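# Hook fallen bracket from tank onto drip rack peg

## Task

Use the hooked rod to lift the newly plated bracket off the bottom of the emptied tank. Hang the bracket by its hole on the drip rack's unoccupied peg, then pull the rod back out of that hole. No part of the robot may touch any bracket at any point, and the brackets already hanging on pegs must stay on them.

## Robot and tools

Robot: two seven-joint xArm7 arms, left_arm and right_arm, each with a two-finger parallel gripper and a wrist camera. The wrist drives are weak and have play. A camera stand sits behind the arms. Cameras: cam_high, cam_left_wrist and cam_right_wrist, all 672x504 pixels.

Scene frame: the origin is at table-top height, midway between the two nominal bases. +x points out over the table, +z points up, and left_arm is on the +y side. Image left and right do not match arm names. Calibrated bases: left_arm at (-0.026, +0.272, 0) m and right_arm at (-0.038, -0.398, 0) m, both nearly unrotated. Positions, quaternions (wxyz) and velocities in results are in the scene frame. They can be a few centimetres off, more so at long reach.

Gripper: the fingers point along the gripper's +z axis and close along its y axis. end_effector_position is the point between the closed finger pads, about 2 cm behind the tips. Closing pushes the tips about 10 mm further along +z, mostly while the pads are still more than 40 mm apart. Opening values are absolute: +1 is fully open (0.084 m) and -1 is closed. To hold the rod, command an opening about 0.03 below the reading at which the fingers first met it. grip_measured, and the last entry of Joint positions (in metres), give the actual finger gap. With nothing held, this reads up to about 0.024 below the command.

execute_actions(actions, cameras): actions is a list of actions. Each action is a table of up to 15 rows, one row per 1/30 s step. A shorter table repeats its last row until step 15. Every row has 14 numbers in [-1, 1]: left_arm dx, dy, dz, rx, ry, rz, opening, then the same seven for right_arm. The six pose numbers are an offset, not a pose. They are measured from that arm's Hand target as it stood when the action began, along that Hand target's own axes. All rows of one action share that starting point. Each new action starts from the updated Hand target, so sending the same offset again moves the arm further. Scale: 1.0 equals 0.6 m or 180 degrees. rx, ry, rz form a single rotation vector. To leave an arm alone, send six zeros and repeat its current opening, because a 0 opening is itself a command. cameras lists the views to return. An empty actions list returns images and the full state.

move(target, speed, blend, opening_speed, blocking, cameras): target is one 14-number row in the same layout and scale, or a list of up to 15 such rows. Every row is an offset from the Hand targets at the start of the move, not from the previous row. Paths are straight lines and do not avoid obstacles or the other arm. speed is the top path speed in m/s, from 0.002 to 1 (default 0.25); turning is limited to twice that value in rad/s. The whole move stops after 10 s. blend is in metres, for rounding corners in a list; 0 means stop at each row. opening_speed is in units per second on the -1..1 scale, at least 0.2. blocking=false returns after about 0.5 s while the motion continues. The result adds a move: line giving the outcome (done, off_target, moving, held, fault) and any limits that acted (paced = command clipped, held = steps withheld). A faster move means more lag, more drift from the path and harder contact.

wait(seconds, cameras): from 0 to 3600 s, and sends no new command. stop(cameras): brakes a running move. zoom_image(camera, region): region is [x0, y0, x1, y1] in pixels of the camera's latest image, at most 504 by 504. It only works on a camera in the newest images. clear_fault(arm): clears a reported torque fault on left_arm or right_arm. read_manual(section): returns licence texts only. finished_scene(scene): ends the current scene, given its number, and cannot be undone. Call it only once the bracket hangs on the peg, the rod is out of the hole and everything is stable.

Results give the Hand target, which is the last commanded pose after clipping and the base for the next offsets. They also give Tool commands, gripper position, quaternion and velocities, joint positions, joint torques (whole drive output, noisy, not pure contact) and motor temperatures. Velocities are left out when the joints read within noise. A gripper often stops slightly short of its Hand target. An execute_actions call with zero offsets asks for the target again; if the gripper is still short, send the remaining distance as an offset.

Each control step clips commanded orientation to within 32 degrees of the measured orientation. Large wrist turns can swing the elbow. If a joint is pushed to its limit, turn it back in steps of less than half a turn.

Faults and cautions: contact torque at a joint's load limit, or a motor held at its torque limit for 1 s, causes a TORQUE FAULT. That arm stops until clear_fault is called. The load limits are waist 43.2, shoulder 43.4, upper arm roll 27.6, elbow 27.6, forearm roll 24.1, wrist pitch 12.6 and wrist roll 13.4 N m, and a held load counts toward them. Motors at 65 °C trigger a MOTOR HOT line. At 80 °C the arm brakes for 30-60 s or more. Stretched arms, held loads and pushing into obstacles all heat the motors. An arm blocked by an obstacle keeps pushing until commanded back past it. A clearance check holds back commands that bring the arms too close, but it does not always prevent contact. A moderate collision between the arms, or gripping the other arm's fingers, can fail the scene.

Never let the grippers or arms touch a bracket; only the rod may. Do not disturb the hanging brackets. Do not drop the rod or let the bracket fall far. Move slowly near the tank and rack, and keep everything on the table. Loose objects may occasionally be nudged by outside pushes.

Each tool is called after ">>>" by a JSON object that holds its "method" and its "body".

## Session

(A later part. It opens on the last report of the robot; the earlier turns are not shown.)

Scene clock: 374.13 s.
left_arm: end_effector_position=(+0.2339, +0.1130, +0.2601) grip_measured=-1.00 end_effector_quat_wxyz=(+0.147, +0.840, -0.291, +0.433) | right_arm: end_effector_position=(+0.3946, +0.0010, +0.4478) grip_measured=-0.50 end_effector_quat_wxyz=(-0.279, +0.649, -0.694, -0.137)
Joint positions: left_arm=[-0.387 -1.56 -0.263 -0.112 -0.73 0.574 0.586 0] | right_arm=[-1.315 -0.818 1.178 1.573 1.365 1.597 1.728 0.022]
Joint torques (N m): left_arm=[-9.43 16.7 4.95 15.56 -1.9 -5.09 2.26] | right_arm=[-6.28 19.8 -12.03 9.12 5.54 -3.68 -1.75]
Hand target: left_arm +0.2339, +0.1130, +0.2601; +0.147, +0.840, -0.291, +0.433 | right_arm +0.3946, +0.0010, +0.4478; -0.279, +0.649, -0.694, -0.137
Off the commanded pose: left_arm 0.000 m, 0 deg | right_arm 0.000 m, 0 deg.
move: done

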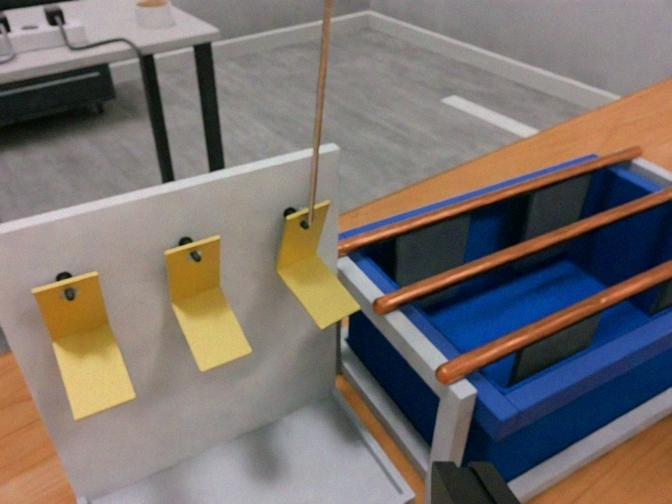

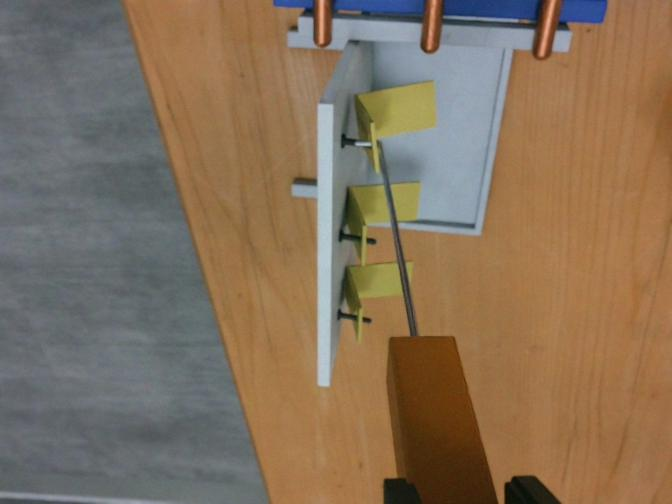

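>>> {"method": "move", "body": {"target": [[0,0,0,0,0,0,-1,0.0012,-0.0063,0.0017,0,0,0,-0.75],[0,0,0,0,0,0,-1,0.0044,-0.006,0.0034,0,0,0,-0.75]], "speed": 0.03, "cameras": ["cam_left_wrist","cam_right_wrist"]}}

>>> {"method": "zoom_image", "body": {"camera": "cam_left_wrist", "region": [270, 180, 350, 260]}}

>>> {"method": "zoom_image", "body": {"camera": "cam_right_wrist", "region": [300, 80, 420, 200]}}

Scene clock: 380.80 s.
left_arm: end_effector_position=(+0.2339, +0.1130, +0.2601) grip_measured=-1.00 end_effector_quat_wxyz=(+0.147, +0.840, -0.291, +0.433) | right_arm: end_effector_position=(+0.3986, -0.0005, +0.4453) grip_measured=-0.50 end_effector_quat_wxyz=(-0.279, +0.649, -0.694, -0.137)
Joint positions: left_arm=[-0.387 -1.56 -0.263 -0.112 -0.73 0.574 0.586 0] | right_arm=[-1.327 -0.817 1.188 1.574 1.367 1.594 1.721 0.022]
Joint torques (N m): left_arm=[-8.92 16.54 4.75 15.35 -1.64 -5.07 2.26] | right_arm=[6.34 9.98 -17.21 6.45 5.64 -3.53 -1.75]
Hand target: left_arm +0.2339, +0.1130, +0.2601; +0.147, +0.840, -0.291, +0.433 | right_arm +0.3986, -0.0004, +0.4453; -0.279, +0.649, -0.694, -0.137
Off the commanded pose: left_arm 0.000 m, 0 deg | right_arm 0.000 m, 0 deg.
move: done

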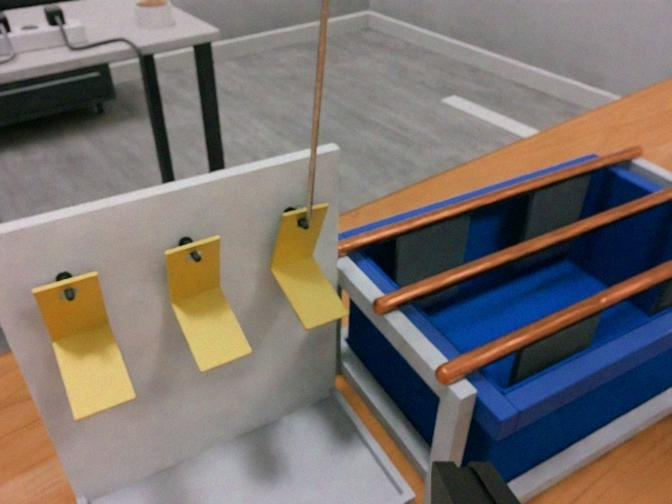

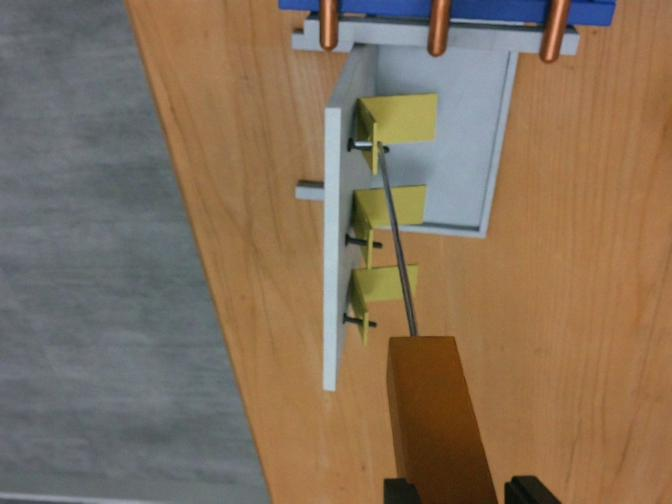

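Scaled by 6.300 from the camera's image (finer frame: 960x720).

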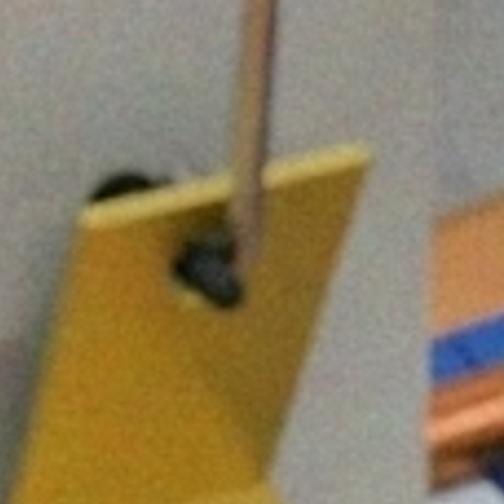

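Scaled by 4.200 from the camera's image (finer frame: 960x720).

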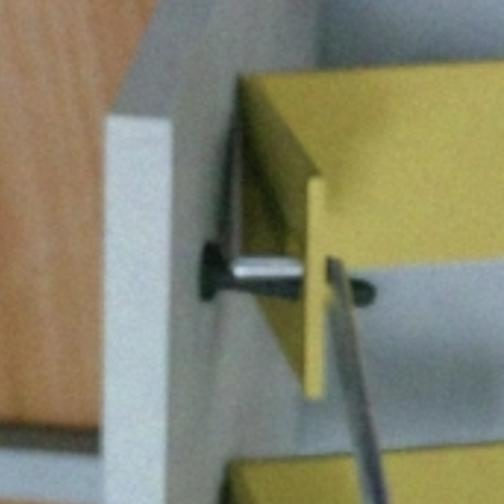

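>>> {"method": "move", "body": {"target": [[0,0,0,0,0,0,-1,0.0021,0.0003,0.0016,0,0,0,-0.75],[0,0,0,0,0,0,-1,0.0021,0.008,0.0016,0,0,0,-0.75]], "speed": 0.03, "cameras": ["cam_left_wrist","cam_right_wrist"]}}

>>> {"method": "zoom_image", "body": {"camera": "cam_left_wrist", "region": [270, 180, 350, 260]}}

>>> {"method": "zoom_image", "body": {"camera": "cam_right_wrist", "region": [300, 80, 420, 200]}}

Scene clock: 386.27 s.
left_arm: end_effector_position=(+0.2339, +0.1130, +0.2601) grip_measured=-1.00 end_effector_quat_wxyz=(+0.147, +0.840, -0.291, +0.433) | right_arm: end_effector_position=(+0.3941, -0.0004, +0.4430) grip_measured=-0.50 end_effector_quat_wxyz=(-0.279, +0.649, -0.694, -0.137)
Joint positions: left_arm=[-0.387 -1.56 -0.263 -0.112 -0.73 0.574 0.586 0] | right_arm=[-1.305 -0.824 1.175 1.552 1.368 1.592 1.718 0.022]
Joint torques (N m): left_arm=[-8.57 16.07 4.59 15.45 -1.8 -5.22 2.19] | right_arm=[6.89 9.82 -17.5 6.44 -0.91 -3.46 -1.8]
Hand target: left_arm +0.2339, +0.1130, +0.2601; +0.147, +0.840, -0.291, +0.433 | right_arm +0.3941, -0.0004, +0.4430; -0.279, +0.649, -0.694, -0.137
Off the commanded pose: left_arm 0.000 m, 0 deg | right_arm 0.000 m, 0 deg.
move: done

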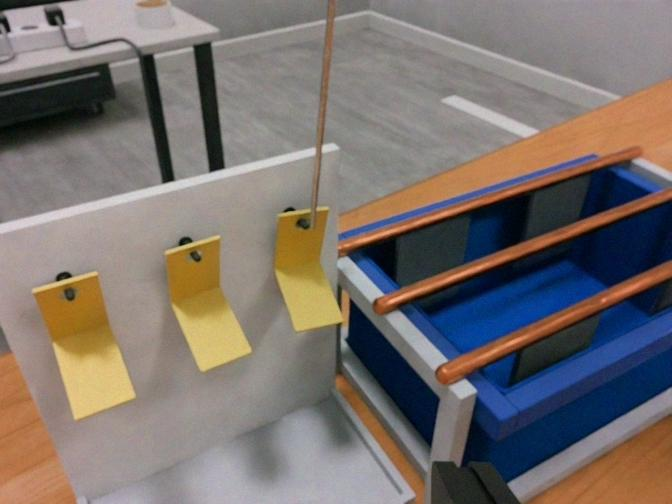

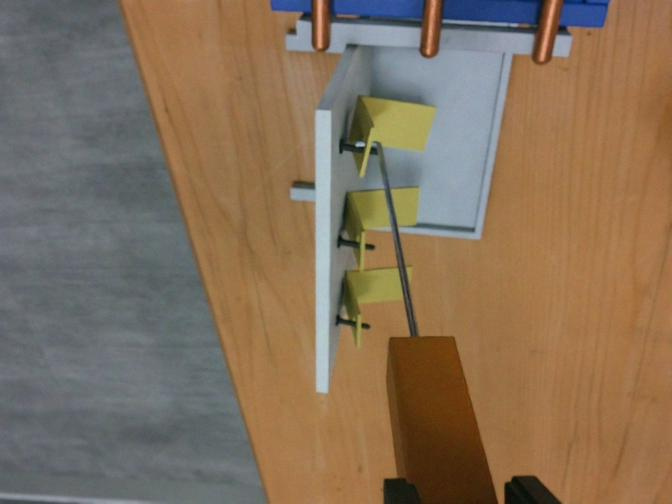

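Scaled by 6.300 from the camera's image (finer frame: 960x720).

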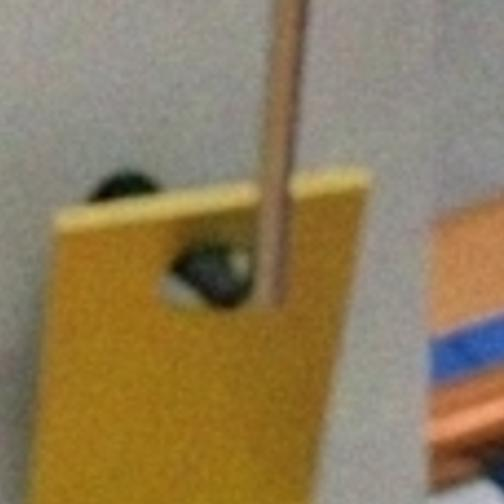

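Scaled by 4.200 from the camera's image (finer frame: 960x720).

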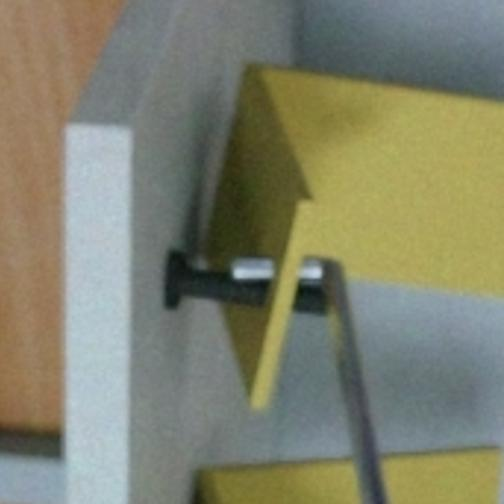

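>>> {"method": "move", "body": {"target": [0,0,0,0,0,0,-1,0.0006,0.008,0.0006,0,0,0,-0.75], "speed": 0.03, "cameras": ["cam_left_wrist","cam_right_wrist"]}}

>>> {"method": "zoom_image", "body": {"camera": "cam_right_wrist", "region": [300, 80, 420, 200]}}

Scene clock: 392.00 s.
left_arm: end_effector_position=(+0.2339, +0.1130, +0.2601) grip_measured=-1.00 end_effector_quat_wxyz=(+0.147, +0.840, -0.291, +0.433) | right_arm: end_effector_position=(+0.3895, +0.0001, +0.4417) grip_measured=-0.50 end_effector_quat_wxyz=(-0.279, +0.649, -0.694, -0.137)
Joint positions: left_arm=[-0.387 -1.56 -0.263 -0.112 -0.73 0.574 0.586 0] | right_arm=[-1.284 -0.831 1.161 1.534 1.368 1.591 1.717 0.022]
Joint torques (N m): left_arm=[-8.57 16.77 4.67 15.54 -2.08 -5.29 2.18] | right_arm=[6.52 9.61 -17.73 6.32 0.81 -3.56 -1.8]
Hand target: left_arm +0.2339, +0.1130, +0.2601; +0.147, +0.840, -0.291, +0.433 | right_arm +0.3895, +0.0001, +0.4417; -0.279, +0.649, -0.694, -0.137
Off the commanded pose: left_arm 0.000 m, 0 deg | right_arm 0.000 m, 0 deg.
move: done

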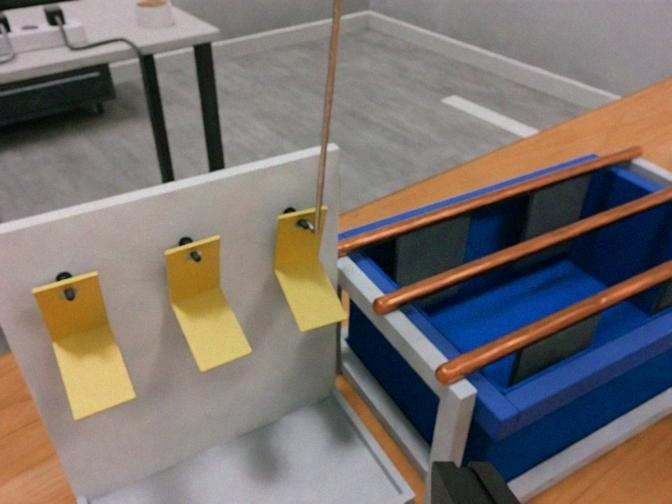

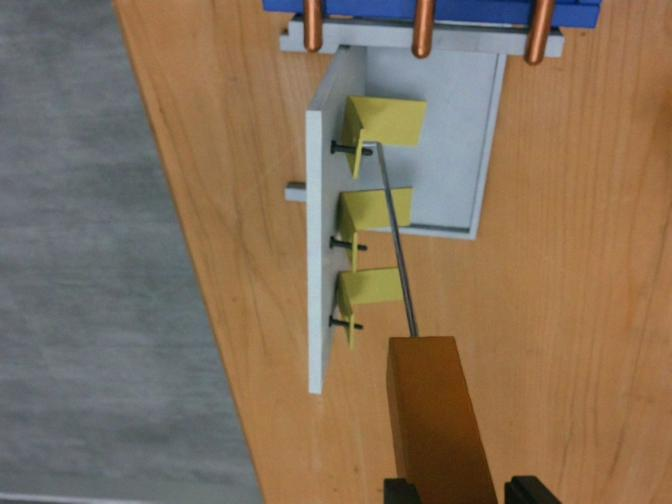

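Scaled by 4.200 from the camera's image (finer frame: 960x720).

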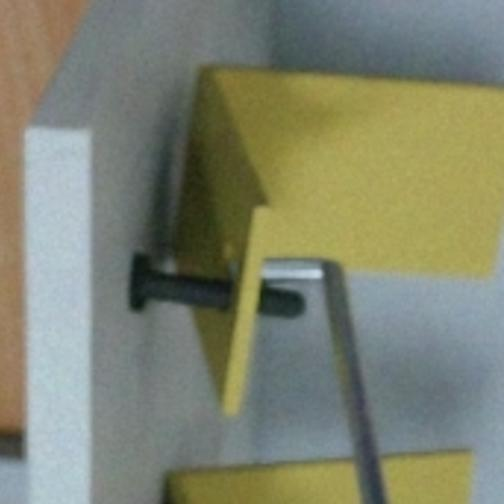

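Nearly out; continue retracting.

>>> {"method": "move", "body": {"target": [[0,0,0,0,0,0,-1,0,0.012,0,0,0,0,-0.75],[0,0,0,0,0,0,-1,0,0.10,0,0,0,0,-0.75]], "speed": [0.03,0.08], "blend": [0.002,0], "cameras": ["cam_left_wrist","cam_right_wrist"]}}

>>> {"method": "zoom_image", "body": {"camera": "cam_left_wrist", "region": [250, 180, 370, 300]}}

Scene clock: 396.90 s.
left_arm: end_effector_position=(+0.2339, +0.1130, +0.2601) grip_measured=-1.00 end_effector_quat_wxyz=(+0.147, +0.840, -0.291, +0.433) | right_arm: end_effector_position=(+0.3308, +0.0072, +0.4313) grip_measured=-0.50 end_effector_quat_wxyz=(-0.279, +0.649, -0.694, -0.137)
Joint positions: left_arm=[-0.387 -1.56 -0.263 -0.112 -0.73 0.574 0.586 0] | right_arm=[-1.059 -0.924 1.017 1.354 1.37 1.595 1.732 0.022]
Joint torques (N m): left_arm=[-8.12 16.56 4.75 15.38 -1.71 -5.32 1.94] | right_arm=[5.86 7.66 -18.05 6.32 5.27 -3.23 1.39]
Hand target: left_arm +0.2339, +0.1130, +0.2601; +0.147, +0.840, -0.291, +0.433 | right_arm +0.3308, +0.0072, +0.4313; -0.279, +0.649, -0.694, -0.137
Off the commanded pose: left_arm 0.000 m, 0 deg | right_arm 0.000 m, 0 deg.
move: done

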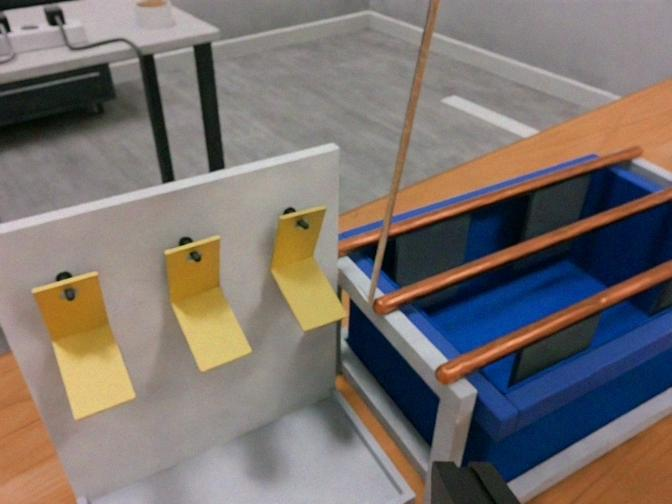

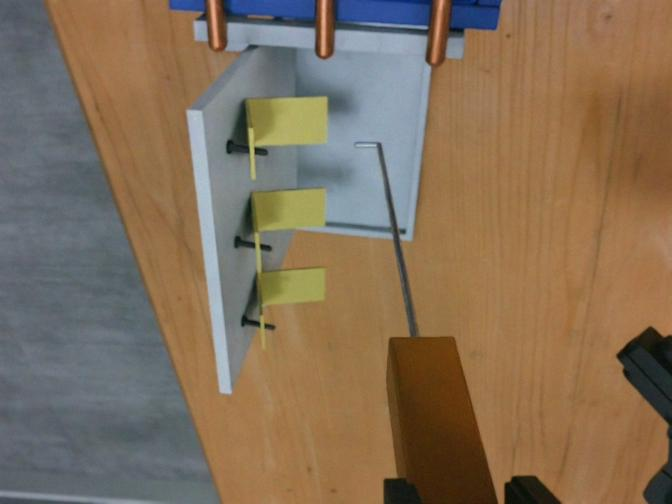

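Scaled by 4.200 from the camera's image (finer frame: 960x720).

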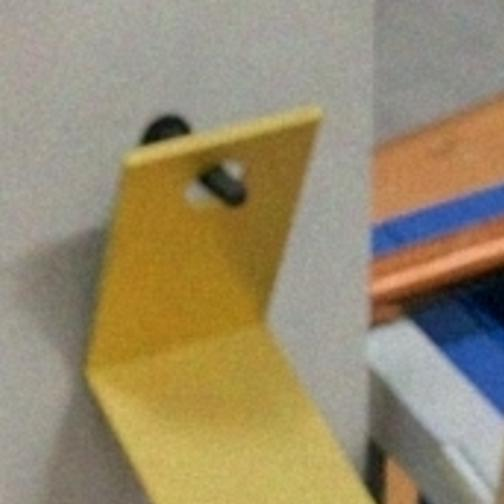

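>>> {"method": "finished_scene", "body": {"scene": 2}}

The scene is finished: the task was done.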